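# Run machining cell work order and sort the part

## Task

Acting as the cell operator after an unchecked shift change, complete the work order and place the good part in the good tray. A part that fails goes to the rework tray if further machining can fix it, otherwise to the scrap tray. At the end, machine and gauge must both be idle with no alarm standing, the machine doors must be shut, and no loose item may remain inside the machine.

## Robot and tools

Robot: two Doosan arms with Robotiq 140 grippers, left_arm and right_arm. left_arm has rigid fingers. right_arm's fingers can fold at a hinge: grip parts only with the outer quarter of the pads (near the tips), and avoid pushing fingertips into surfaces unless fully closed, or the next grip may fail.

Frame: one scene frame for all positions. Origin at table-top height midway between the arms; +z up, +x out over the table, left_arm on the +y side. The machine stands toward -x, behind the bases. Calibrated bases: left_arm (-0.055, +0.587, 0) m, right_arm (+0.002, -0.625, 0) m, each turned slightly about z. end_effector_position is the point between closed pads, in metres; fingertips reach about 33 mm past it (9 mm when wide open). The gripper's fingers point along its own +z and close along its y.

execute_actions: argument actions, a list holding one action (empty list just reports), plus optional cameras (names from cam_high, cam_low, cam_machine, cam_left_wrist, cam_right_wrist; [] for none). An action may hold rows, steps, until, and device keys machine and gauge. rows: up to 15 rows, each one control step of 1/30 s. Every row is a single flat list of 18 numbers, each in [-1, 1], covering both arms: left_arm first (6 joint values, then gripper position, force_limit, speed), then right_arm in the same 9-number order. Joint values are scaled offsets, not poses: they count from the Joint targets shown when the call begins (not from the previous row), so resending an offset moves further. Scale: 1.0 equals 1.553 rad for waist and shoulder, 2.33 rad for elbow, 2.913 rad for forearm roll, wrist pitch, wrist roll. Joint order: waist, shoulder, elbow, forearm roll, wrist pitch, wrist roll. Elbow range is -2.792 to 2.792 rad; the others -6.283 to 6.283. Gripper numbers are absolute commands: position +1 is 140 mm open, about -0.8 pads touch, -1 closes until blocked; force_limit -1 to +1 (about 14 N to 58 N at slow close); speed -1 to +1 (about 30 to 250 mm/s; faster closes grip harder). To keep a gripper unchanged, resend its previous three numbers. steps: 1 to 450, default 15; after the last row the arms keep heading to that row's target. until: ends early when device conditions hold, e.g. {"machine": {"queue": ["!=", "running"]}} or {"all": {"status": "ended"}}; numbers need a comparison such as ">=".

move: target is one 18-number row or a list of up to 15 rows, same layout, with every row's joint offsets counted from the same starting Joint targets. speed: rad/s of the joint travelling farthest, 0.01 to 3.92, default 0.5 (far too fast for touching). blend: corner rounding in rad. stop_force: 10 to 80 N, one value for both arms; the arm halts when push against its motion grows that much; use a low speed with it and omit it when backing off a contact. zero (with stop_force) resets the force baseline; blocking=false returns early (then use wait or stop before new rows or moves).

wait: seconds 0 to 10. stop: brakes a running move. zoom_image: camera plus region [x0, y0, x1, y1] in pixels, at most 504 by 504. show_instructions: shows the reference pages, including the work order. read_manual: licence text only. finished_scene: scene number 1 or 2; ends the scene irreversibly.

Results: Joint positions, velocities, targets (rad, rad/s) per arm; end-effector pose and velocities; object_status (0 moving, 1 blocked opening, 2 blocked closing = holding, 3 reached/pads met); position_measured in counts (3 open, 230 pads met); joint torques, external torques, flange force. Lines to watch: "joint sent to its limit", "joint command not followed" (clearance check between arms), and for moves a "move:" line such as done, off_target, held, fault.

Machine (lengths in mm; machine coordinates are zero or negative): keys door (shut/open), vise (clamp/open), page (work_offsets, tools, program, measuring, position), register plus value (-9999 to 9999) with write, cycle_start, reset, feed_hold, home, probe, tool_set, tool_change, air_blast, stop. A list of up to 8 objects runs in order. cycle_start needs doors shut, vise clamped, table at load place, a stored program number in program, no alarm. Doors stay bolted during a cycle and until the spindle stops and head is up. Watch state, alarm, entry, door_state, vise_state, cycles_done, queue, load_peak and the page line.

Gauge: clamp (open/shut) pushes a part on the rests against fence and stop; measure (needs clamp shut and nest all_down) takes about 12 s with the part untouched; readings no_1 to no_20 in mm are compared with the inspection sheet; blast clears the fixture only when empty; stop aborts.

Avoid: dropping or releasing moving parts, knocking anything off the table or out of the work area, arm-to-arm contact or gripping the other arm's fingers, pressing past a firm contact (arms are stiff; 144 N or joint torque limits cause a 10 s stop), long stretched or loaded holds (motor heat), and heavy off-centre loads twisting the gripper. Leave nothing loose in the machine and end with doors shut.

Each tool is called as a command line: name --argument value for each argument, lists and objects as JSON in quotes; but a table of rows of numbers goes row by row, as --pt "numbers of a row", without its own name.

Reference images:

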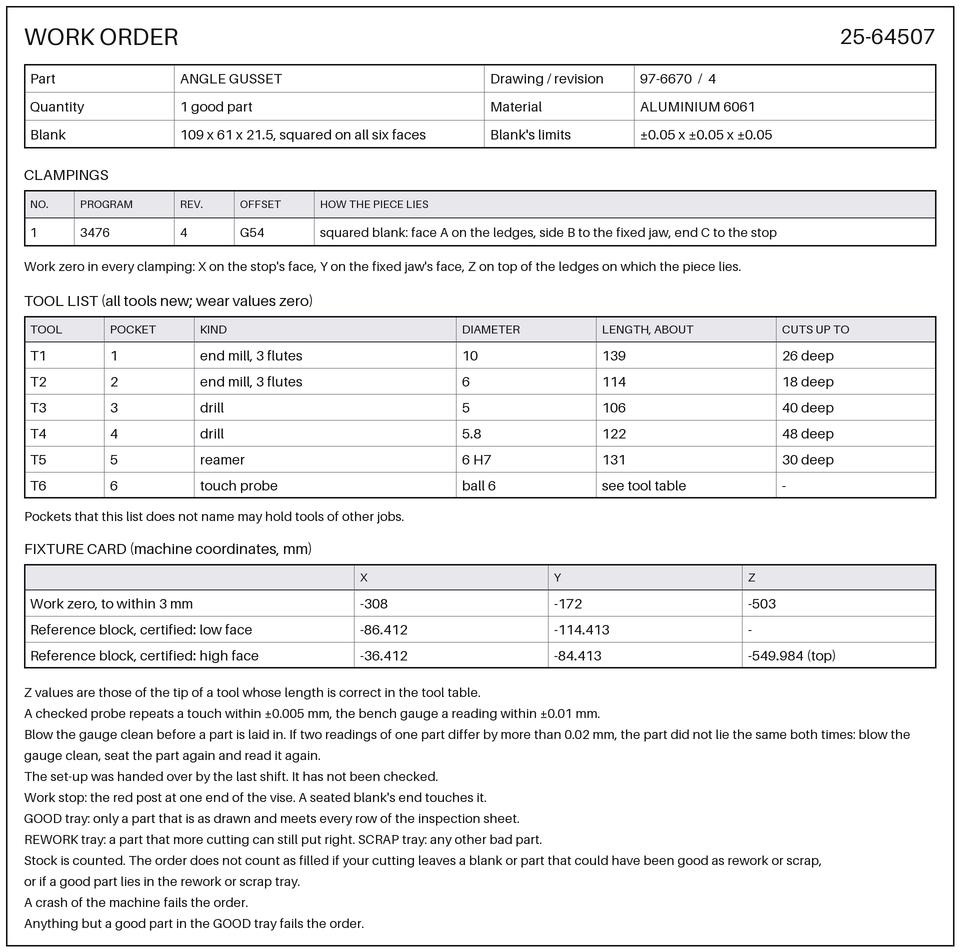

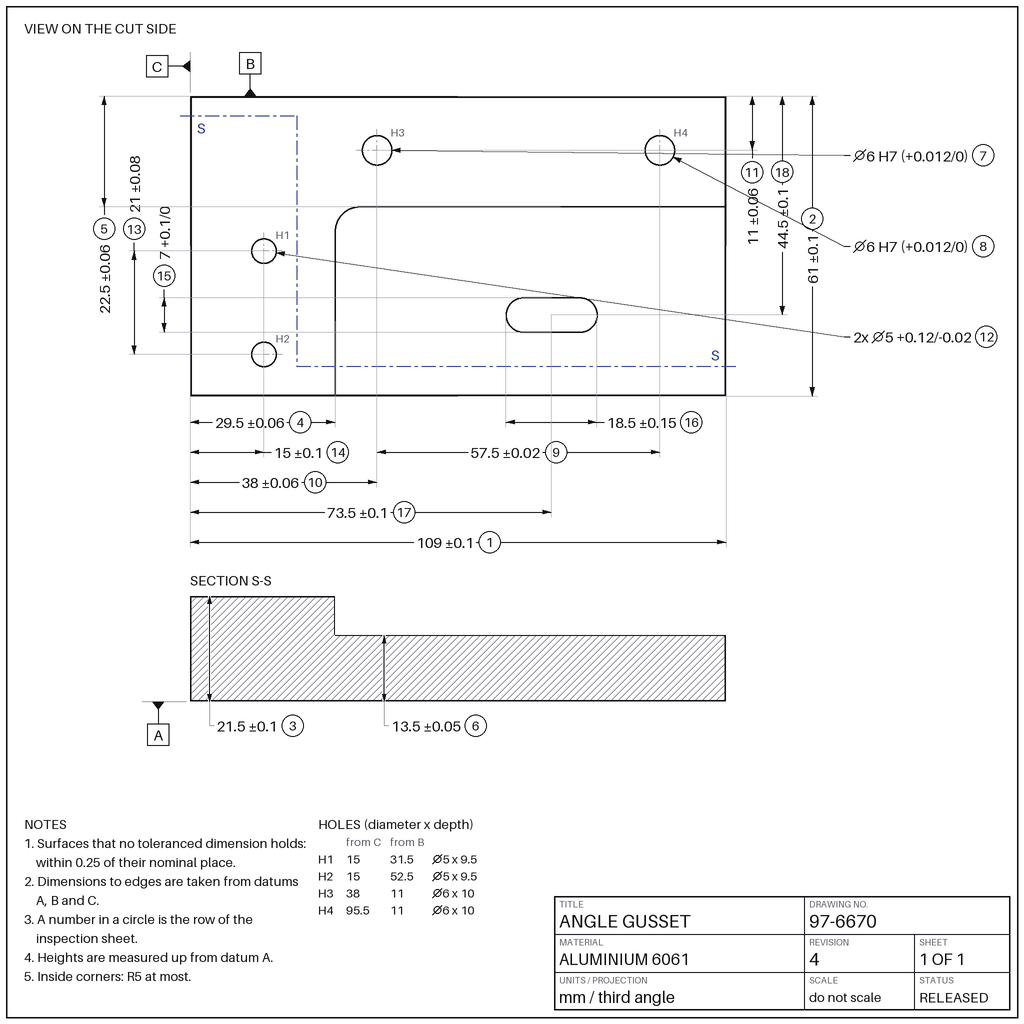

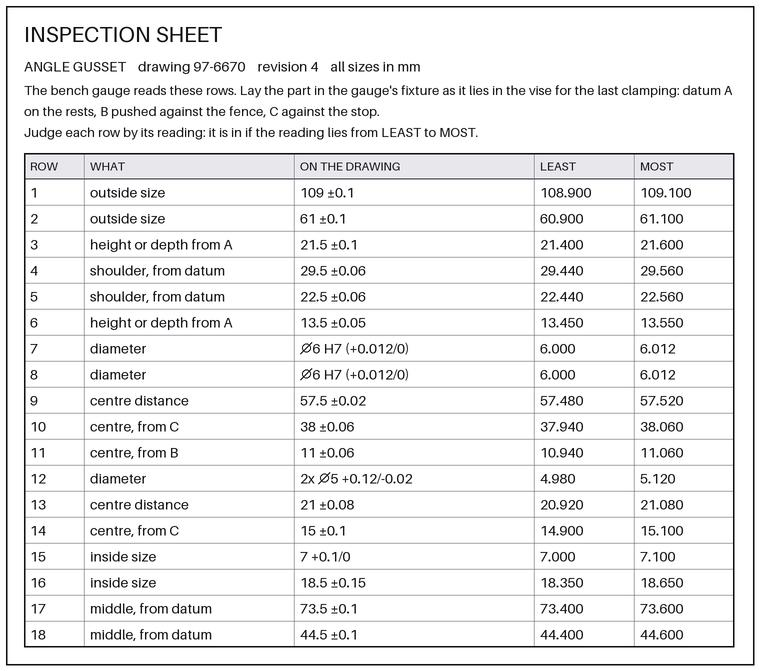

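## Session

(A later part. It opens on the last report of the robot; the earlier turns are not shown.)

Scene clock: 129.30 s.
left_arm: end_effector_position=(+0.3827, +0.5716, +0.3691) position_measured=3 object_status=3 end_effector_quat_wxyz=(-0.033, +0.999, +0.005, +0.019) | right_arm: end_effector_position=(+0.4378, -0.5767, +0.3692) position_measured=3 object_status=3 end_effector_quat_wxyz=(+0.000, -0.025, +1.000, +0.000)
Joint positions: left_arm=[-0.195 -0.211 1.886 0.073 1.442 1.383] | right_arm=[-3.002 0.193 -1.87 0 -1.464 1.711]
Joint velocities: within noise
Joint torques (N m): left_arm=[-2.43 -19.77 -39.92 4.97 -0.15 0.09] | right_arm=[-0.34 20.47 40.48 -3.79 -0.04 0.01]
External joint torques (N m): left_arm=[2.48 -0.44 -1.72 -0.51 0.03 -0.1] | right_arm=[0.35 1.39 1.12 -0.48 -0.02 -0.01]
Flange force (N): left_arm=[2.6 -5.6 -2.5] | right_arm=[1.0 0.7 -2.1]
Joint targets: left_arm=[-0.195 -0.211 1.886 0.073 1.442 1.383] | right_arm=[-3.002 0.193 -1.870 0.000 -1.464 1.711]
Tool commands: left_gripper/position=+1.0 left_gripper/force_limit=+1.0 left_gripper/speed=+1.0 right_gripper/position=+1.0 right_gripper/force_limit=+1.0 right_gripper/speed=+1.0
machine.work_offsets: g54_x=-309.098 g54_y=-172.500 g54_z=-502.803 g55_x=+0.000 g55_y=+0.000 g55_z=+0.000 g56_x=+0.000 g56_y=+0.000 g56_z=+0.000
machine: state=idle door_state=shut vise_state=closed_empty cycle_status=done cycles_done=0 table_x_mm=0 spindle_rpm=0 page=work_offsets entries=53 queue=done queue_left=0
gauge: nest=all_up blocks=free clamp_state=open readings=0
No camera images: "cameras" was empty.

Now check the tools.

execute_actions --actions '[{"machine": [{"register": "tool_call", "value": 1, "write": true}, {"tool_change": true}, {"tool_set": true, "page": "measuring"}], "steps": 450, "until": {"machine": {"queue": ["!=", "running"]}}}]' --cameras '[]'

execute_actions --actions '[{"steps": 450, "until": {"machine": {"queue": ["!=", "running"]}}}]' --cameras '["cam_machine"]'

execute_actions --actions '[{"machine": [{"register": "tool_call", "value": 2, "write": true}, {"tool_change": true}, {"tool_set": true, "page": "measuring"}], "steps": 450, "until": {"machine": {"queue": ["!=", "running"]}}}]' --cameras '[]'

execute_actions --actions '[{"steps": 450, "until": {"machine": {"queue": ["!=", "running"]}}}]' --cameras '[]'

execute_actions --actions '[{"machine": [{"register": "tool_call", "value": 3, "write": true}, {"tool_change": true}, {"tool_set": true, "page": "measuring"}], "steps": 450, "until": {"machine": {"queue": ["!=", "running"]}}}]' --cameras '[]'

execute_actions --actions '[{"steps": 450, "until": {"machine": {"queue": ["!=", "running"]}}}]' --cameras '[]'

execute_actions --actions '[{"machine": [{"register": "tool_call", "value": 4, "write": true}, {"tool_change": true}, {"tool_set": true, "page": "measuring"}], "steps": 450, "until": {"machine": {"queue": ["!=", "running"]}}}]' --cameras '[]'

execute_actions --actions '[{"steps": 450, "until": {"machine": {"queue": ["!=", "running"]}}}]' --cameras '[]'

execute_actions --actions '[{"machine": [{"register": "tool_call", "value": 5, "write": true}, {"tool_change": true}, {"tool_set": true, "page": "measuring"}], "steps": 450, "until": {"machine": {"queue": ["!=", "running"]}}}]' --cameras '[]'

execute_actions --actions '[{"steps": 450, "until": {"machine": {"queue": ["!=", "running"]}}}]' --cameras '[]'

Scene clock: 145.43 s.
left_arm: end_effector_position=(+0.3827, +0.5716, +0.3691) position_measured=3 object_status=3 end_effector_quat_wxyz=(-0.033, +0.999, +0.005, +0.019) | right_arm: end_effector_position=(+0.4378, -0.5767, +0.3692) position_measured=3 object_status=3 end_effector_quat_wxyz=(+0.000, -0.025, +1.000, +0.000)
Joint positions: left_arm=[-0.195 -0.211 1.886 0.073 1.442 1.383] | right_arm=[-3.002 0.193 -1.87 0 -1.464 1.711]
Joint velocities: within noise
Joint torques (N m): left_arm=[-2.25 -19.42 -39.9 4.91 -0.17 0.1] | right_arm=[-0.39 20.3 40.48 -3.79 -0.04 -0.01]
External joint torques (N m): left_arm=[2.27 -0.72 -1.72 -0.46 0.05 -0.1] | right_arm=[0.41 1.79 1.2 -0.48 -0.02 0.01]
Flange force (N): left_arm=[2.0 -5.1 -2.7] | right_arm=[1.6 0.9 -2.3]
Joint targets: left_arm=[-0.195 -0.211 1.886 0.073 1.442 1.383] | right_arm=[-3.002 0.193 -1.870 0.000 -1.464 1.711]
Tool commands: left_gripper/position=+1.0 left_gripper/force_limit=+1.0 left_gripper/speed=+1.0 right_gripper/position=+1.0 right_gripper/force_limit=+1.0 right_gripper/speed=+1.0
machine.measuring: probe_x=-295.000 probe_y=-205.000 probe_z=-492.000 probe_move_x=-16.000 probe_move_y=+0.000 probe_move_z=+0.000 probe_radius=+2.990 probe_off_x=+0.000 probe_off_y=+0.000 setter_z=-520.000 probe_touched=+0 probe_found_x=+0.000 probe_found_y=+0.000 probe_found_z=+0.000 set_length=+166.392 set_diameter=+6.001
machine: state=busy door_state=shut vise_state=closed_empty cycle_status=moving cycles_done=0 table_x_mm=325 spindle_rpm=0 page=measuring entries=56 queue=running queue_left=0
gauge: nest=all_up blocks=free clamp_state=open readings=0
No camera images: "cameras" was empty.

Scene clock: 154.80 s.
left_arm: end_effector_position=(+0.3827, +0.5716, +0.3691) position_measured=3 object_status=3 end_effector_quat_wxyz=(-0.033, +0.999, +0.005, +0.019) | right_arm: end_effector_position=(+0.4378, -0.5767, +0.3692) position_measured=3 object_status=3 end_effector_quat_wxyz=(+0.000, -0.025, +1.000, +0.000)
Joint positions: left_arm=[-0.195 -0.211 1.886 0.073 1.442 1.383] | right_arm=[-3.002 0.193 -1.87 0 -1.464 1.711]
Joint velocities: within noise
Joint torques (N m): left_arm=[-2.19 -20.05 -39.87 4.92 -0.09 0.05] | right_arm=[-0.84 20.51 40.63 -3.86 -0.01 -0.03]
External joint torques (N m): left_arm=[2.18 0.22 -1.62 -0.48 -0.03 -0.05] | right_arm=[0.84 1.45 1 -0.41 -0.04 0.03]
Flange force (N): left_arm=[3.4 -4.9 -2.2] | right_arm=[1.4 1.9 -2.0]
Joint targets: left_arm=[-0.195 -0.211 1.886 0.073 1.442 1.383] | right_arm=[-3.002 0.193 -1.870 0.000 -1.464 1.711]
Tool commands: left_gripper/position=+1.0 left_gripper/force_limit=+1.0 left_gripper/speed=+1.0 right_gripper/position=+1.0 right_gripper/force_limit=+1.0 right_gripper/speed=+1.0
machine.measuring: probe_x=-295.000 probe_y=-205.000 probe_z=-492.000 probe_move_x=-16.000 probe_move_y=+0.000 probe_move_z=+0.000 probe_radius=+2.990 probe_off_x=+0.000 probe_off_y=+0.000 setter_z=-520.000 probe_touched=+0 probe_found_x=+0.000 probe_found_y=+0.000 probe_found_z=+0.000 set_length=+139.048 set_diameter=+9.990
machine: state=idle door_state=shut vise_state=closed_empty cycle_status=done cycles_done=0 table_x_mm=0 spindle_rpm=0 page=measuring entries=56 queue=done queue_left=0
gauge: nest=all_up blocks=free clamp_state=open readings=0
Images, in order (width x height): cam_machine 672x504.

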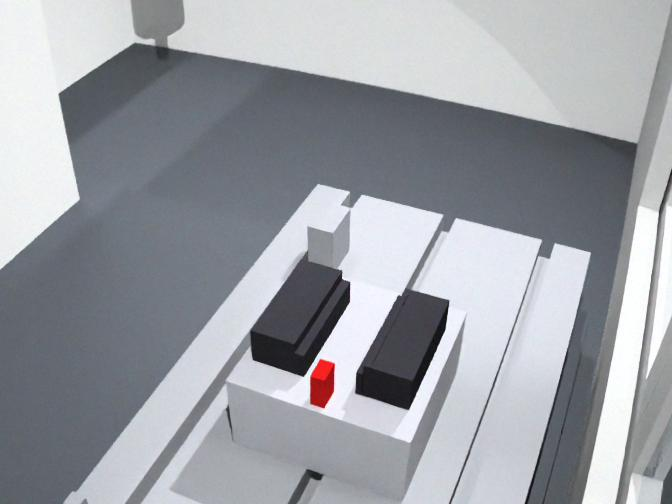

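Scene clock: 170.00 s.
left_arm: end_effector_position=(+0.3827, +0.5716, +0.3691) position_measured=3 object_status=3 end_effector_quat_wxyz=(-0.033, +0.999, +0.005, +0.019) | right_arm: end_effector_position=(+0.4378, -0.5767, +0.3692) position_measured=3 object_status=3 end_effector_quat_wxyz=(+0.000, -0.025, +1.000, +0.000)
Joint positions: left_arm=[-0.195 -0.211 1.886 0.073 1.442 1.383] | right_arm=[-3.002 0.193 -1.87 0 -1.464 1.711]
Joint velocities: within noise
Joint torques (N m): left_arm=[-2.29 -19.46 -39.9 4.89 -0.11 0.07] | right_arm=[-0.94 20.16 40.24 -3.82 -0.03 0.06]
External joint torques (N m): left_arm=[2.32 -0.55 -1.64 -0.45 -0.01 -0.07] | right_arm=[0.97 1.64 1.35 -0.45 -0.02 -0.06]
Flange force (N): left_arm=[2.2 -5.3 -2.4] | right_arm=[1.3 2.0 -2.6]
Joint targets: left_arm=[-0.195 -0.211 1.886 0.073 1.442 1.383] | right_arm=[-3.002 0.193 -1.870 0.000 -1.464 1.711]
Tool commands: left_gripper/position=+1.0 left_gripper/force_limit=+1.0 left_gripper/speed=+1.0 right_gripper/position=+1.0 right_gripper/force_limit=+1.0 right_gripper/speed=+1.0
machine.measuring: probe_x=-295.000 probe_y=-205.000 probe_z=-492.000 probe_move_x=-16.000 probe_move_y=+0.000 probe_move_z=+0.000 probe_radius=+2.990 probe_off_x=+0.000 probe_off_y=+0.000 setter_z=-520.000 probe_touched=+0 probe_found_x=+0.000 probe_found_y=+0.000 probe_found_z=+0.000 set_length=+139.048 set_diameter=+9.990
machine: state=busy door_state=shut vise_state=closed_empty cycle_status=moving cycles_done=0 table_x_mm=325 spindle_rpm=0 page=measuring entries=59 queue=running queue_left=0
gauge: nest=all_up blocks=free clamp_state=open readings=0
No camera images: "cameras" was empty.

Scene clock: 180.37 s.
left_arm: end_effector_position=(+0.3827, +0.5716, +0.3691) position_measured=3 object_status=3 end_effector_quat_wxyz=(-0.033, +0.999, +0.005, +0.019) | right_arm: end_effector_position=(+0.4378, -0.5767, +0.3692) position_measured=3 object_status=3 end_effector_quat_wxyz=(+0.000, -0.025, +1.000, +0.000)
Joint positions: left_arm=[-0.195 -0.211 1.886 0.073 1.442 1.383] | right_arm=[-3.002 0.193 -1.87 0 -1.464 1.711]
Joint velocities: within noise
Joint torques (N m): left_arm=[-2.32 -19.86 -39.65 4.96 -0.16 0.07] | right_arm=[-0.8 20.4 40.61 -3.87 0.02 0.02]
External joint torques (N m): left_arm=[2.3 -0.04 -1.91 -0.52 0.03 -0.07] | right_arm=[0.87 1.03 0.89 -0.39 -0.06 -0.02]
Flange force (N): left_arm=[3.4 -5.1 -2.8] | right_arm=[0.8 1.9 -1.8]
Joint targets: left_arm=[-0.195 -0.211 1.886 0.073 1.442 1.383] | right_arm=[-3.002 0.193 -1.870 0.000 -1.464 1.711]
Tool commands: left_gripper/position=+1.0 left_gripper/force_limit=+1.0 left_gripper/speed=+1.0 right_gripper/position=+1.0 right_gripper/force_limit=+1.0 right_gripper/speed=+1.0
machine.measuring: probe_x=-295.000 probe_y=-205.000 probe_z=-492.000 probe_move_x=-16.000 probe_move_y=+0.000 probe_move_z=+0.000 probe_radius=+2.990 probe_off_x=+0.000 probe_off_y=+0.000 setter_z=-520.000 probe_touched=+0 probe_found_x=+0.000 probe_found_y=+0.000 probe_found_z=+0.000 set_length=+113.593 set_diameter=+5.991
machine: state=idle door_state=shut vise_state=closed_empty cycle_status=done cycles_done=0 table_x_mm=0 spindle_rpm=0 page=measuring entries=59 queue=done queue_left=0
gauge: nest=all_up blocks=free clamp_state=open readings=0
No camera images: "cameras" was empty.

Scene clock: 195.57 s.
left_arm: end_effector_position=(+0.3827, +0.5716, +0.3691) position_measured=3 object_status=3 end_effector_quat_wxyz=(-0.033, +0.999, +0.005, +0.019) | right_arm: end_effector_position=(+0.4378, -0.5767, +0.3692) position_measured=3 object_status=3 end_effector_quat_wxyz=(+0.000, -0.025, +1.000, +0.000)
Joint positions: left_arm=[-0.195 -0.211 1.886 0.073 1.442 1.383] | right_arm=[-3.002 0.193 -1.87 0 -1.464 1.711]
Joint velocities: within noise
Joint torques (N m): left_arm=[-2.24 -19.86 -39.69 4.93 -0.16 0.1] | right_arm=[-0.49 20.41 40.43 -3.81 -0.03 0.09]
External joint torques (N m): left_arm=[2.26 -0.15 -1.88 -0.49 0.04 -0.1] | right_arm=[0.51 1.47 1.18 -0.46 -0.02 -0.09]
Flange force (N): left_arm=[3.2 -5.0 -2.8] | right_arm=[1.0 0.9 -2.3]
Joint targets: left_arm=[-0.195 -0.211 1.886 0.073 1.442 1.383] | right_arm=[-3.002 0.193 -1.870 0.000 -1.464 1.711]
Tool commands: left_gripper/position=+1.0 left_gripper/force_limit=+1.0 left_gripper/speed=+1.0 right_gripper/position=+1.0 right_gripper/force_limit=+1.0 right_gripper/speed=+1.0
machine.measuring: probe_x=-295.000 probe_y=-205.000 probe_z=-492.000 probe_move_x=-16.000 probe_move_y=+0.000 probe_move_z=+0.000 probe_radius=+2.990 probe_off_x=+0.000 probe_off_y=+0.000 setter_z=-520.000 probe_touched=+0 probe_found_x=+0.000 probe_found_y=+0.000 probe_found_z=+0.000 set_length=+113.593 set_diameter=+5.991
machine: state=busy door_state=shut vise_state=closed_empty cycle_status=moving cycles_done=0 table_x_mm=325 spindle_rpm=0 page=measuring entries=62 queue=running queue_left=0
gauge: nest=all_up blocks=free clamp_state=open readings=0
No camera images: "cameras" was empty.

Scene clock: 206.23 s.
left_arm: end_effector_position=(+0.3827, +0.5716, +0.3691) position_measured=3 object_status=3 end_effector_quat_wxyz=(-0.033, +0.999, +0.005, +0.019) | right_arm: end_effector_position=(+0.4378, -0.5767, +0.3692) position_measured=3 object_status=3 end_effector_quat_wxyz=(+0.000, -0.025, +1.000, +0.000)
Joint positions: left_arm=[-0.195 -0.211 1.886 0.073 1.442 1.383] | right_arm=[-3.002 0.193 -1.87 0 -1.464 1.711]
Joint velocities: within noise
Joint torques (N m): left_arm=[-2.37 -19.98 -39.65 4.93 -0.14 0.11] | right_arm=[-0.76 20.34 40.29 -3.84 0.03 0.01]
External joint torques (N m): left_arm=[2.36 0.07 -1.87 -0.49 0.01 -0.12] | right_arm=[0.78 1.54 1.3 -0.42 -0.09 -0.01]
Flange force (N): left_arm=[3.6 -5.2 -2.6] | right_arm=[1.1 1.7 -2.6]
Joint targets: left_arm=[-0.195 -0.211 1.886 0.073 1.442 1.383] | right_arm=[-3.002 0.193 -1.870 0.000 -1.464 1.711]
Tool commands: left_gripper/position=+1.0 left_gripper/force_limit=+1.0 left_gripper/speed=+1.0 right_gripper/position=+1.0 right_gripper/force_limit=+1.0 right_gripper/speed=+1.0
machine.measuring: probe_x=-295.000 probe_y=-205.000 probe_z=-492.000 probe_move_x=-16.000 probe_move_y=+0.000 probe_move_z=+0.000 probe_radius=+2.990 probe_off_x=+0.000 probe_off_y=+0.000 setter_z=-520.000 probe_touched=+0 probe_found_x=+0.000 probe_found_y=+0.000 probe_found_z=+0.000 set_length=+105.919 set_diameter=+5.001
machine: state=idle door_state=shut vise_state=closed_empty cycle_status=done cycles_done=0 table_x_mm=0 spindle_rpm=0 page=measuring entries=62 queue=done queue_left=0
gauge: nest=all_up blocks=free clamp_state=open readings=0
No camera images: "cameras" was empty.

Scene clock: 221.43 s.
left_arm: end_effector_position=(+0.3827, +0.5716, +0.3691) position_measured=3 object_status=3 end_effector_quat_wxyz=(-0.033, +0.999, +0.005, +0.019) | right_arm: end_effector_position=(+0.4378, -0.5767, +0.3692) position_measured=3 object_status=3 end_effector_quat_wxyz=(+0.000, -0.025, +1.000, +0.000)
Joint positions: left_arm=[-0.195 -0.211 1.886 0.073 1.442 1.383] | right_arm=[-3.002 0.193 -1.87 0 -1.464 1.711]
Joint velocities: within noise
Joint torques (N m): left_arm=[-2.52 -19.7 -39.83 4.97 -0.17 0.1] | right_arm=[-0.89 20.56 40.55 -3.8 0.01 0.03]
External joint torques (N m): left_arm=[2.55 -0.41 -1.72 -0.53 0.05 -0.1] | right_arm=[0.94 1.1 1.04 -0.46 -0.06 -0.03]
Flange force (N): left_arm=[2.6 -5.7 -2.6] | right_arm=[0.8 2.0 -2.0]
Joint targets: left_arm=[-0.195 -0.211 1.886 0.073 1.442 1.383] | right_arm=[-3.002 0.193 -1.870 0.000 -1.464 1.711]
Tool commands: left_gripper/position=+1.0 left_gripper/force_limit=+1.0 left_gripper/speed=+1.0 right_gripper/position=+1.0 right_gripper/force_limit=+1.0 right_gripper/speed=+1.0
machine.measuring: probe_x=-295.000 probe_y=-205.000 probe_z=-492.000 probe_move_x=-16.000 probe_move_y=+0.000 probe_move_z=+0.000 probe_radius=+2.990 probe_off_x=+0.000 probe_off_y=+0.000 setter_z=-520.000 probe_touched=+0 probe_found_x=+0.000 probe_found_y=+0.000 probe_found_z=+0.000 set_length=+105.919 set_diameter=+5.001
machine: state=busy door_state=shut vise_state=closed_empty cycle_status=moving cycles_done=0 table_x_mm=325 spindle_rpm=0 page=measuring entries=65 queue=running queue_left=0
gauge: nest=all_up blocks=free clamp_state=open readings=0
No camera images: "cameras" was empty.

Scene clock: 231.57 s.
left_arm: end_effector_position=(+0.3827, +0.5716, +0.3691) position_measured=3 object_status=3 end_effector_quat_wxyz=(-0.033, +0.999, +0.005, +0.019) | right_arm: end_effector_position=(+0.4378, -0.5767, +0.3692) position_measured=3 object_status=3 end_effector_quat_wxyz=(+0.000, -0.025, +1.000, +0.000)
Joint positions: left_arm=[-0.195 -0.211 1.886 0.073 1.442 1.383] | right_arm=[-3.002 0.193 -1.87 0 -1.464 1.711]
Joint velocities: within noise
Joint torques (N m): left_arm=[-1.97 -19.81 -40.02 4.89 -0.12 0.12] | right_arm=[-0.44 20.72 40.54 -3.86 0.07 0.04]
External joint torques (N m): left_arm=[1.98 -0.16 -1.55 -0.44 0 -0.12] | right_arm=[0.5 1.02 1.06 -0.41 -0.12 -0.04]
Flange force (N): left_arm=[2.6 -4.3 -2.2] | right_arm=[0.5 1.0 -2.1]
Joint targets: left_arm=[-0.195 -0.211 1.886 0.073 1.442 1.383] | right_arm=[-3.002 0.193 -1.870 0.000 -1.464 1.711]
Tool commands: left_gripper/position=+1.0 left_gripper/force_limit=+1.0 left_gripper/speed=+1.0 right_gripper/position=+1.0 right_gripper/force_limit=+1.0 right_gripper/speed=+1.0
machine.measuring: probe_x=-295.000 probe_y=-205.000 probe_z=-492.000 probe_move_x=-16.000 probe_move_y=+0.000 probe_move_z=+0.000 probe_radius=+2.990 probe_off_x=+0.000 probe_off_y=+0.000 setter_z=-520.000 probe_touched=+0 probe_found_x=+0.000 probe_found_y=+0.000 probe_found_z=+0.000 set_length=+122.128 set_diameter=+5.799
machine: state=idle door_state=shut vise_state=closed_empty cycle_status=done cycles_done=0 table_x_mm=0 spindle_rpm=0 page=measuring entries=65 queue=done queue_left=0
gauge: nest=all_up blocks=free clamp_state=open readings=0
No camera images: "cameras" was empty.

Scene clock: 246.77 s.
left_arm: end_effector_position=(+0.3827, +0.5716, +0.3691) position_measured=3 object_status=3 end_effector_quat_wxyz=(-0.033, +0.999, +0.005, +0.019) | right_arm: end_effector_position=(+0.4378, -0.5767, +0.3692) position_measured=3 object_status=3 end_effector_quat_wxyz=(+0.000, -0.025, +1.000, +0.000)
Joint positions: left_arm=[-0.195 -0.211 1.886 0.073 1.442 1.383] | right_arm=[-3.002 0.193 -1.87 0 -1.464 1.711]
Joint velocities: within noise
Joint torques (N m): left_arm=[-2.38 -19.62 -39.95 4.93 -0.13 0.08] | right_arm=[-0.61 20.2 40.52 -3.83 0.04 0.01]
External joint torques (N m): left_arm=[2.41 -0.4 -1.59 -0.48 0.01 -0.09] | right_arm=[0.65 1.4 1.02 -0.43 -0.09 -0.01]
Flange force (N): left_arm=[2.5 -5.4 -2.3] | right_arm=[1.2 1.4 -2.1]
Joint targets: left_arm=[-0.195 -0.211 1.886 0.073 1.442 1.383] | right_arm=[-3.002 0.193 -1.870 0.000 -1.464 1.711]
Tool commands: left_gripper/position=+1.0 left_gripper/force_limit=+1.0 left_gripper/speed=+1.0 right_gripper/position=+1.0 right_gripper/force_limit=+1.0 right_gripper/speed=+1.0
machine.measuring: probe_x=-295.000 probe_y=-205.000 probe_z=-492.000 probe_move_x=-16.000 probe_move_y=+0.000 probe_move_z=+0.000 probe_radius=+2.990 probe_off_x=+0.000 probe_off_y=+0.000 setter_z=-520.000 probe_touched=+0 probe_found_x=+0.000 probe_found_y=+0.000 probe_found_z=+0.000 set_length=+122.128 set_diameter=+5.799
machine: state=busy door_state=shut vise_state=closed_empty cycle_status=moving cycles_done=0 table_x_mm=325 spindle_rpm=0 page=measuring entries=68 queue=running queue_left=0
gauge: nest=all_up blocks=free clamp_state=open readings=0
No camera images: "cameras" was empty.

Scene clock: 256.67 s.
left_arm: end_effector_position=(+0.3827, +0.5716, +0.3691) position_measured=3 object_status=3 end_effector_quat_wxyz=(-0.033, +0.999, +0.005, +0.019) | right_arm: end_effector_position=(+0.4378, -0.5767, +0.3692) position_measured=3 object_status=3 end_effector_quat_wxyz=(+0.000, -0.025, +1.000, +0.000)
Joint positions: left_arm=[-0.195 -0.211 1.886 0.073 1.442 1.383] | right_arm=[-3.002 0.193 -1.87 0 -1.464 1.711]
Joint velocities: within noise
Joint torques (N m): left_arm=[-2.47 -19.67 -39.74 4.91 -0.15 0.08] | right_arm=[-1.12 20.63 40.52 -3.86 0.08 0]
External joint torques (N m): left_arm=[2.48 -0.34 -1.86 -0.46 0.03 -0.08] | right_arm=[1.14 1.21 1.11 -0.41 -0.13 0]
Flange force (N): left_arm=[2.9 -5.6 -2.7] | right_arm=[1.0 2.5 -2.3]
Joint targets: left_arm=[-0.195 -0.211 1.886 0.073 1.442 1.383] | right_arm=[-3.002 0.193 -1.870 0.000 -1.464 1.711]
Tool commands: left_gripper/position=+1.0 left_gripper/force_limit=+1.0 left_gripper/speed=+1.0 right_gripper/position=+1.0 right_gripper/force_limit=+1.0 right_gripper/speed=+1.0
machine.measuring: probe_x=-295.000 probe_y=-205.000 probe_z=-492.000 probe_move_x=-16.000 probe_move_y=+0.000 probe_move_z=+0.000 probe_radius=+2.990 probe_off_x=+0.000 probe_off_y=+0.000 setter_z=-520.000 probe_touched=+0 probe_found_x=+0.000 probe_found_y=+0.000 probe_found_z=+0.000 set_length=+130.558 set_diameter=+6.006
machine: state=idle door_state=shut vise_state=closed_empty cycle_status=done cycles_done=0 table_x_mm=0 spindle_rpm=0 page=measuring entries=68 queue=done queue_left=0
gauge: nest=all_up blocks=free clamp_state=open readings=0
No camera images: "cameras" was empty.

execute_actions --actions '[{"machine": {"door": "open", "vise": "open", "page": "work_offsets"}, "gauge": {"blast": true}, "steps": 150, "until": {"all": {"status": "ended"}}}]'

Scene clock: 263.30 s.
left_arm: end_effector_position=(+0.3827, +0.5716, +0.3691) position_measured=3 object_status=3 end_effector_quat_wxyz=(-0.033, +0.999, +0.005, +0.019) | right_arm: end_effector_position=(+0.4378, -0.5767, +0.3692) position_measured=3 object_status=3 end_effector_quat_wxyz=(+0.000, -0.025, +1.000, +0.000)
Joint positions: left_arm=[-0.195 -0.211 1.886 0.073 1.442 1.383] | right_arm=[-3.002 0.193 -1.87 0 -1.464 1.711]
Joint velocities: within noise
Joint torques (N m): left_arm=[-2.62 -19.89 -39.76 4.89 -0.14 0.06] | right_arm=[-0.71 20.42 40.63 -3.85 -0.02 0.02]
External joint torques (N m): left_arm=[2.63 -0.09 -1.8 -0.44 0.02 -0.07] | right_arm=[0.65 1.93 1.13 -0.44 -0.03 -0.02]
Flange force (N): left_arm=[3.3 -5.9 -2.5] | right_arm=[2.0 1.3 -2.3]
Joint targets: left_arm=[-0.195 -0.211 1.886 0.073 1.442 1.383] | right_arm=[-3.002 0.193 -1.870 0.000 -1.464 1.711]
Tool commands: left_gripper/position=+1.0 left_gripper/force_limit=+1.0 left_gripper/speed=+1.0 right_gripper/position=+1.0 right_gripper/force_limit=+1.0 right_gripper/speed=+1.0
machine.work_offsets: g54_x=-309.098 g54_y=-172.500 g54_z=-502.803 g55_x=+0.000 g55_y=+0.000 g55_z=+0.000 g56_x=+0.000 g56_y=+0.000 g56_z=+0.000
machine: state=idle door_state=open vise_state=open cycle_status=done cycles_done=0 table_x_mm=0 spindle_rpm=0 page=work_offsets entries=68 queue=done queue_left=0
gauge: nest=all_up blocks=free clamp_state=open state=busy message=taken readings=0

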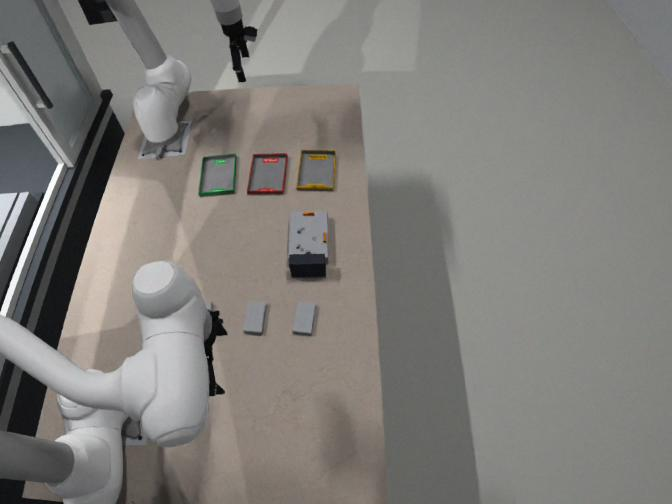

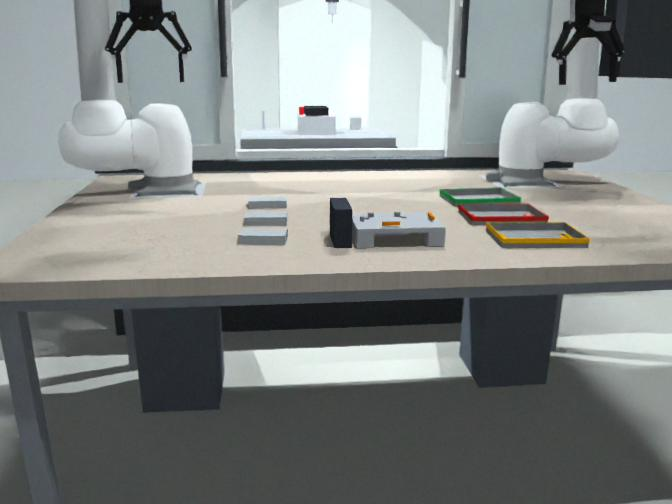

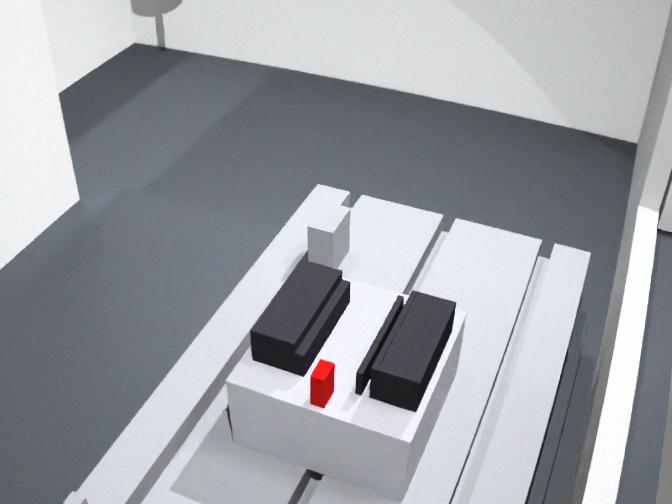

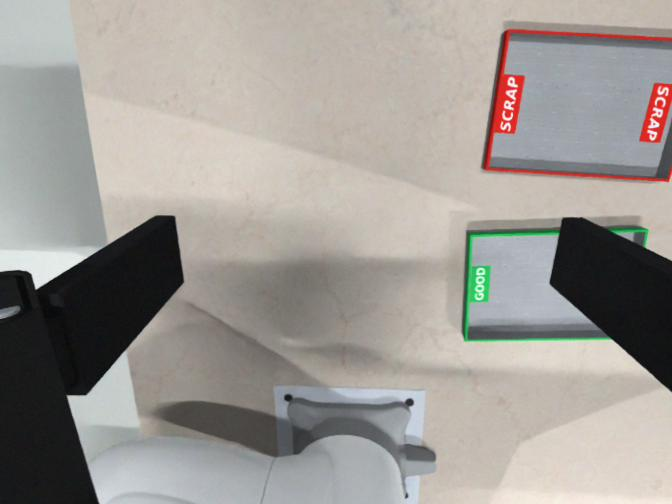

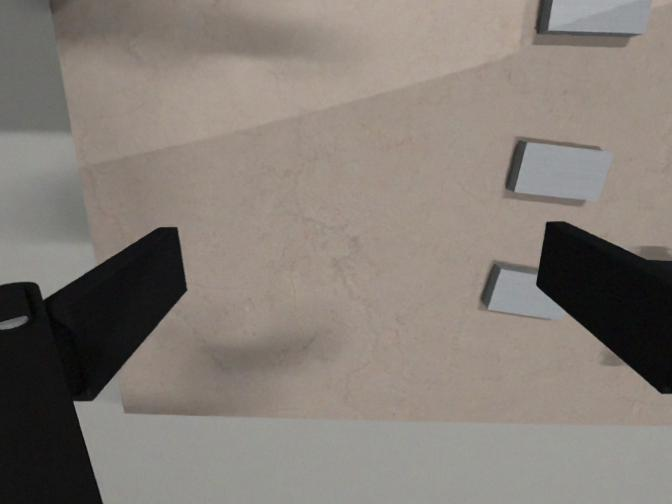

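zoom_image --camera "cam_machine" --region '[220, 230, 500, 440]'

zoom_image --camera "cam_low" --region '[200, 60, 480, 240]'

Scaled by 1.800 from the camera's 672x504 image, which has a finer 960x720 frame.

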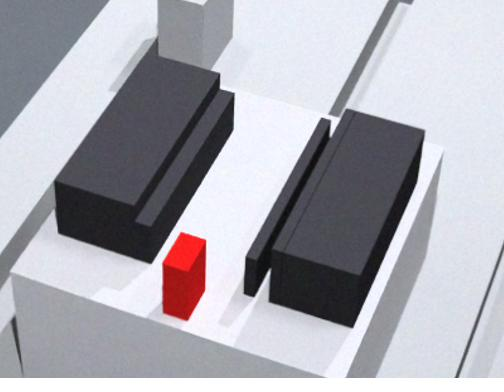

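Scaled by 1.800 from the camera's 672x504 image, which has a finer 960x720 frame.

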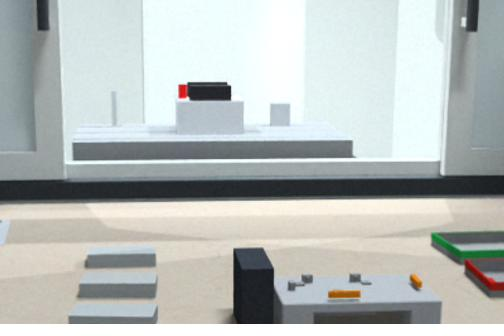

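move --target '[-0.5529, 0.4198, -0.3393, -0.0251, 0.0561, -0.8276, 1, 1, 1, 0, 0, 0, 0, 0, 0, 1, 1, 1]' --speed 1.0

Scene clock: 269.87 s.
left_arm: end_effector_position=(+0.3994, -0.1001, +0.3998) position_measured=3 object_status=3 end_effector_quat_wxyz=(+0.000, +0.707, +0.707, +0.000) | right_arm: end_effector_position=(+0.4378, -0.5767, +0.3692) position_measured=3 object_status=3 end_effector_quat_wxyz=(+0.000, -0.025, +1.000, +0.000)
Joint positions: left_arm=[-1.054 0.441 1.095 0 1.605 -1.028] | right_arm=[-3.002 0.193 -1.87 0 -1.464 1.711]
Joint velocities: within noise
Joint torques (N m): left_arm=[-2.73 -88.87 -40.04 4.78 0.04 0.03] | right_arm=[-0.67 20.57 40.62 -3.88 -0.01 -0.07]
External joint torques (N m): left_arm=[2.88 3.34 -1.55 -0.48 -0.01 -0.03] | right_arm=[0.65 1.63 1.03 -0.39 -0.05 0.07]
Flange force (N): left_arm=[-6.7 8.6 -3.1] | right_arm=[1.6 1.5 -2.1]
Joint targets: left_arm=[-1.054 0.441 1.095 0.000 1.605 -1.028] | right_arm=[-3.002 0.193 -1.870 0.000 -1.464 1.711]
machine.work_offsets: g54_x=-309.098 g54_y=-172.500 g54_z=-502.803 g55_x=+0.000 g55_y=+0.000 g55_z=+0.000 g56_x=+0.000 g56_y=+0.000 g56_z=+0.000
machine: state=idle door_state=open vise_state=open cycle_status=done cycles_done=0 table_x_mm=0 spindle_rpm=0 page=work_offsets entries=68 queue=done queue_left=0
gauge: nest=all_up blocks=free clamp_state=open message=taken readings=0
move: done

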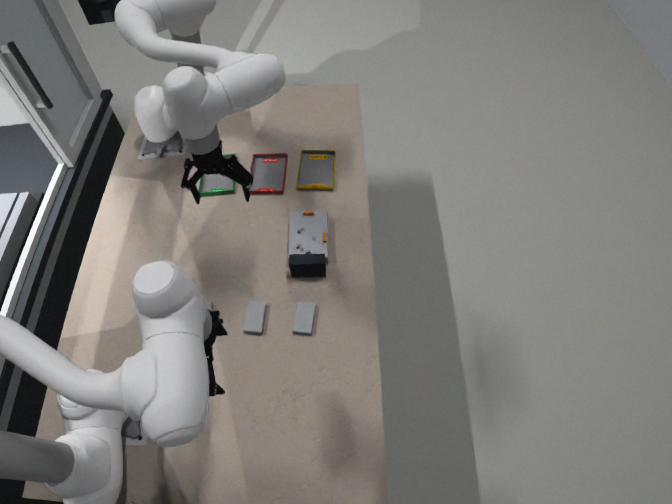

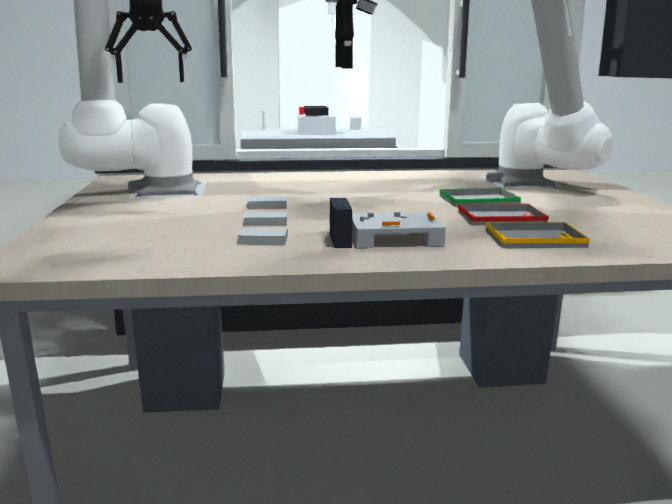

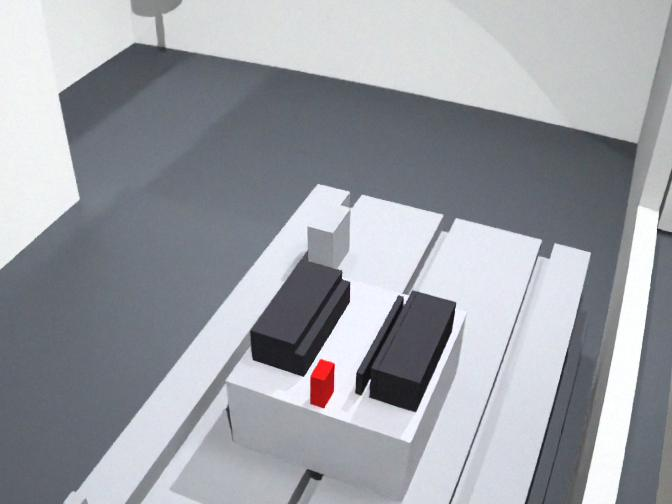

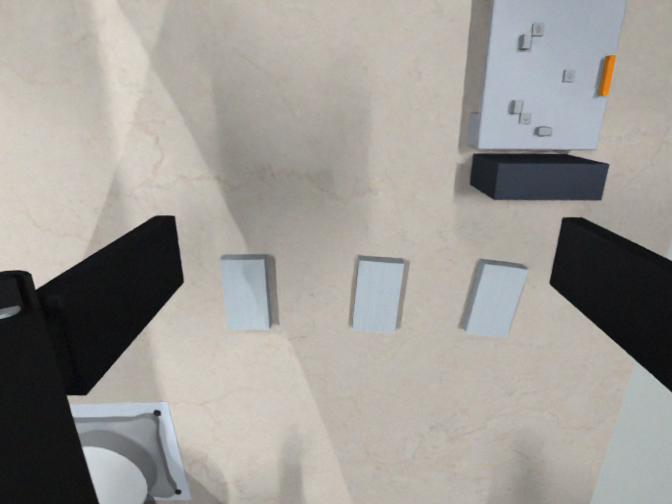

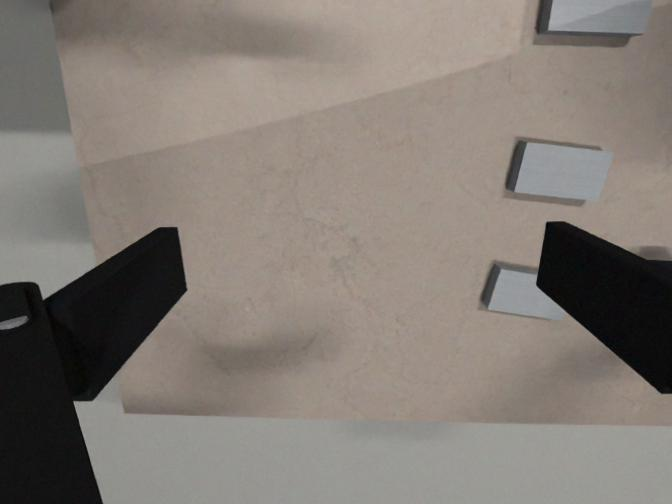

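zoom_image --camera "cam_left_wrist" --region '[200, 230, 560, 360]'

zoom_image --camera "cam_left_wrist" --region '[450, 0, 650, 220]'

Scaled by 1.400 from the camera's 672x504 image, which has a finer 960x720 frame.

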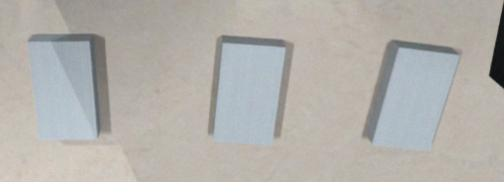

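Scaled by 2.291 from the camera's 672x504 image, which has a finer 960x720 frame.

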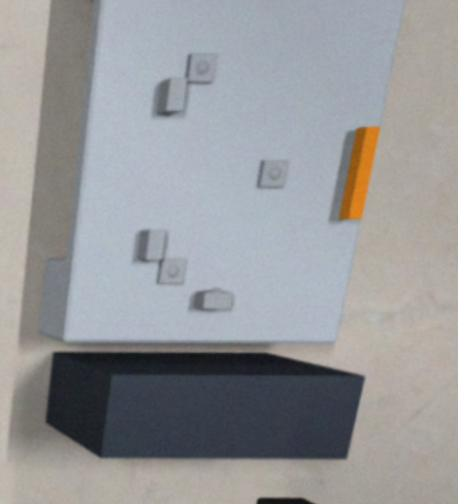

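move --target '[-0.5029, -0.2994, 0.2064, 0, -0.0053, 0.2712, 1, 1, 1, 0, 0, 0, 0, 0, 0, 1, 1, 1]' --speed 0.8

Scene clock: 274.27 s.
left_arm: end_effector_position=(-0.1503, +0.0504, +0.4501) position_measured=3 object_status=3 end_effector_quat_wxyz=(+0.000, +1.000, +0.000, +0.000) | right_arm: end_effector_position=(+0.4378, -0.5767, +0.3692) position_measured=3 object_status=3 end_effector_quat_wxyz=(+0.000, -0.025, +1.000, +0.000)
Joint positions: left_arm=[-1.835 -0.024 1.576 0 1.59 -0.238] | right_arm=[-3.002 0.193 -1.87 0 -1.464 1.711]
Joint velocities: within noise
Joint torques (N m): left_arm=[-1.59 -41.61 -39.67 4.76 0.04 0.21] | right_arm=[-0.6 20.46 40.44 -3.84 0.02 0.09]
External joint torques (N m): left_arm=[1.66 2.44 -1.89 -0.45 -0.03 -0.21] | right_arm=[0.61 1.52 1.2 -0.43 -0.08 -0.09]
Flange force (N): left_arm=[1.4 7.4 -3.5] | right_arm=[1.2 1.1 -2.4]
Joint targets: left_arm=[-1.835 -0.024 1.576 0.000 1.590 -0.238] | right_arm=[-3.002 0.193 -1.870 0.000 -1.464 1.711]
machine.work_offsets: g54_x=-309.098 g54_y=-172.500 g54_z=-502.803 g55_x=+0.000 g55_y=+0.000 g55_z=+0.000 g56_x=+0.000 g56_y=+0.000 g56_z=+0.000
machine: state=idle door_state=open vise_state=open cycle_status=done cycles_done=0 table_x_mm=0 spindle_rpm=0 page=work_offsets entries=68 queue=done queue_left=0
gauge: nest=all_up blocks=free clamp_state=open message=taken readings=0
move: done

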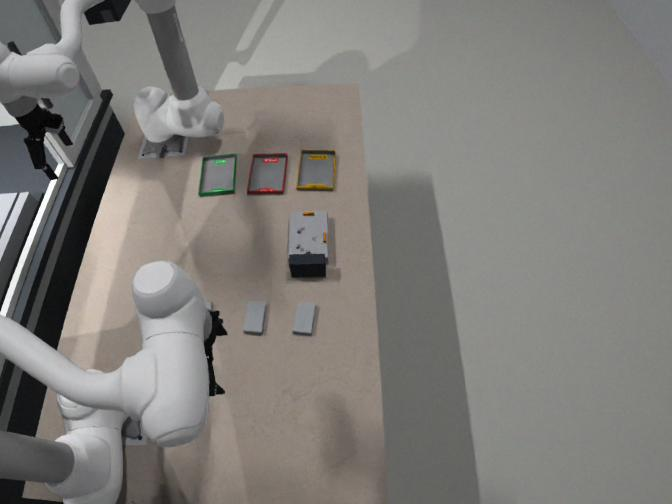

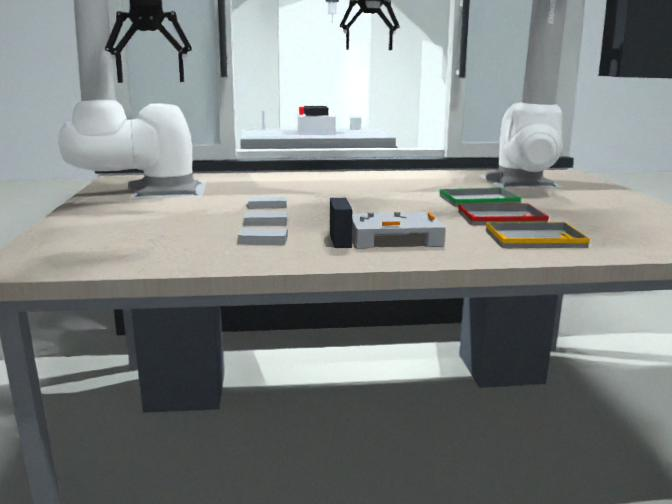

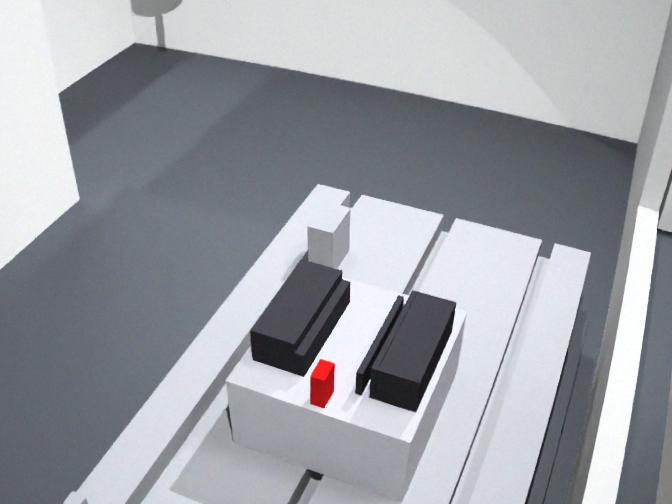

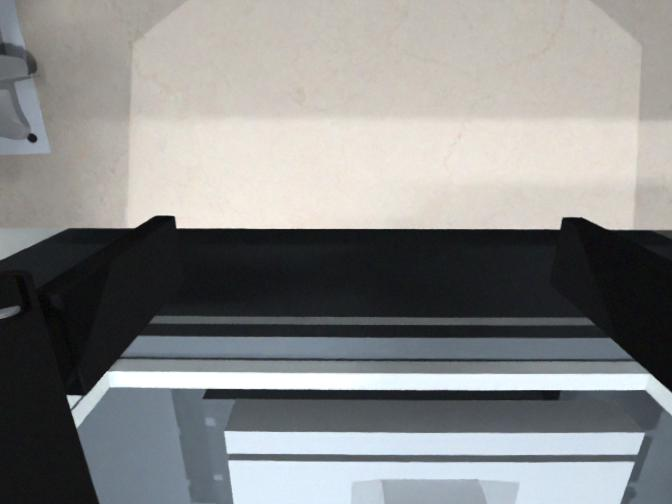

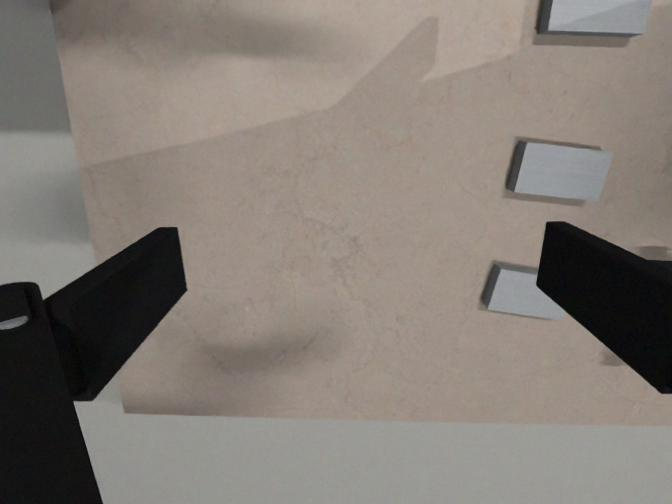

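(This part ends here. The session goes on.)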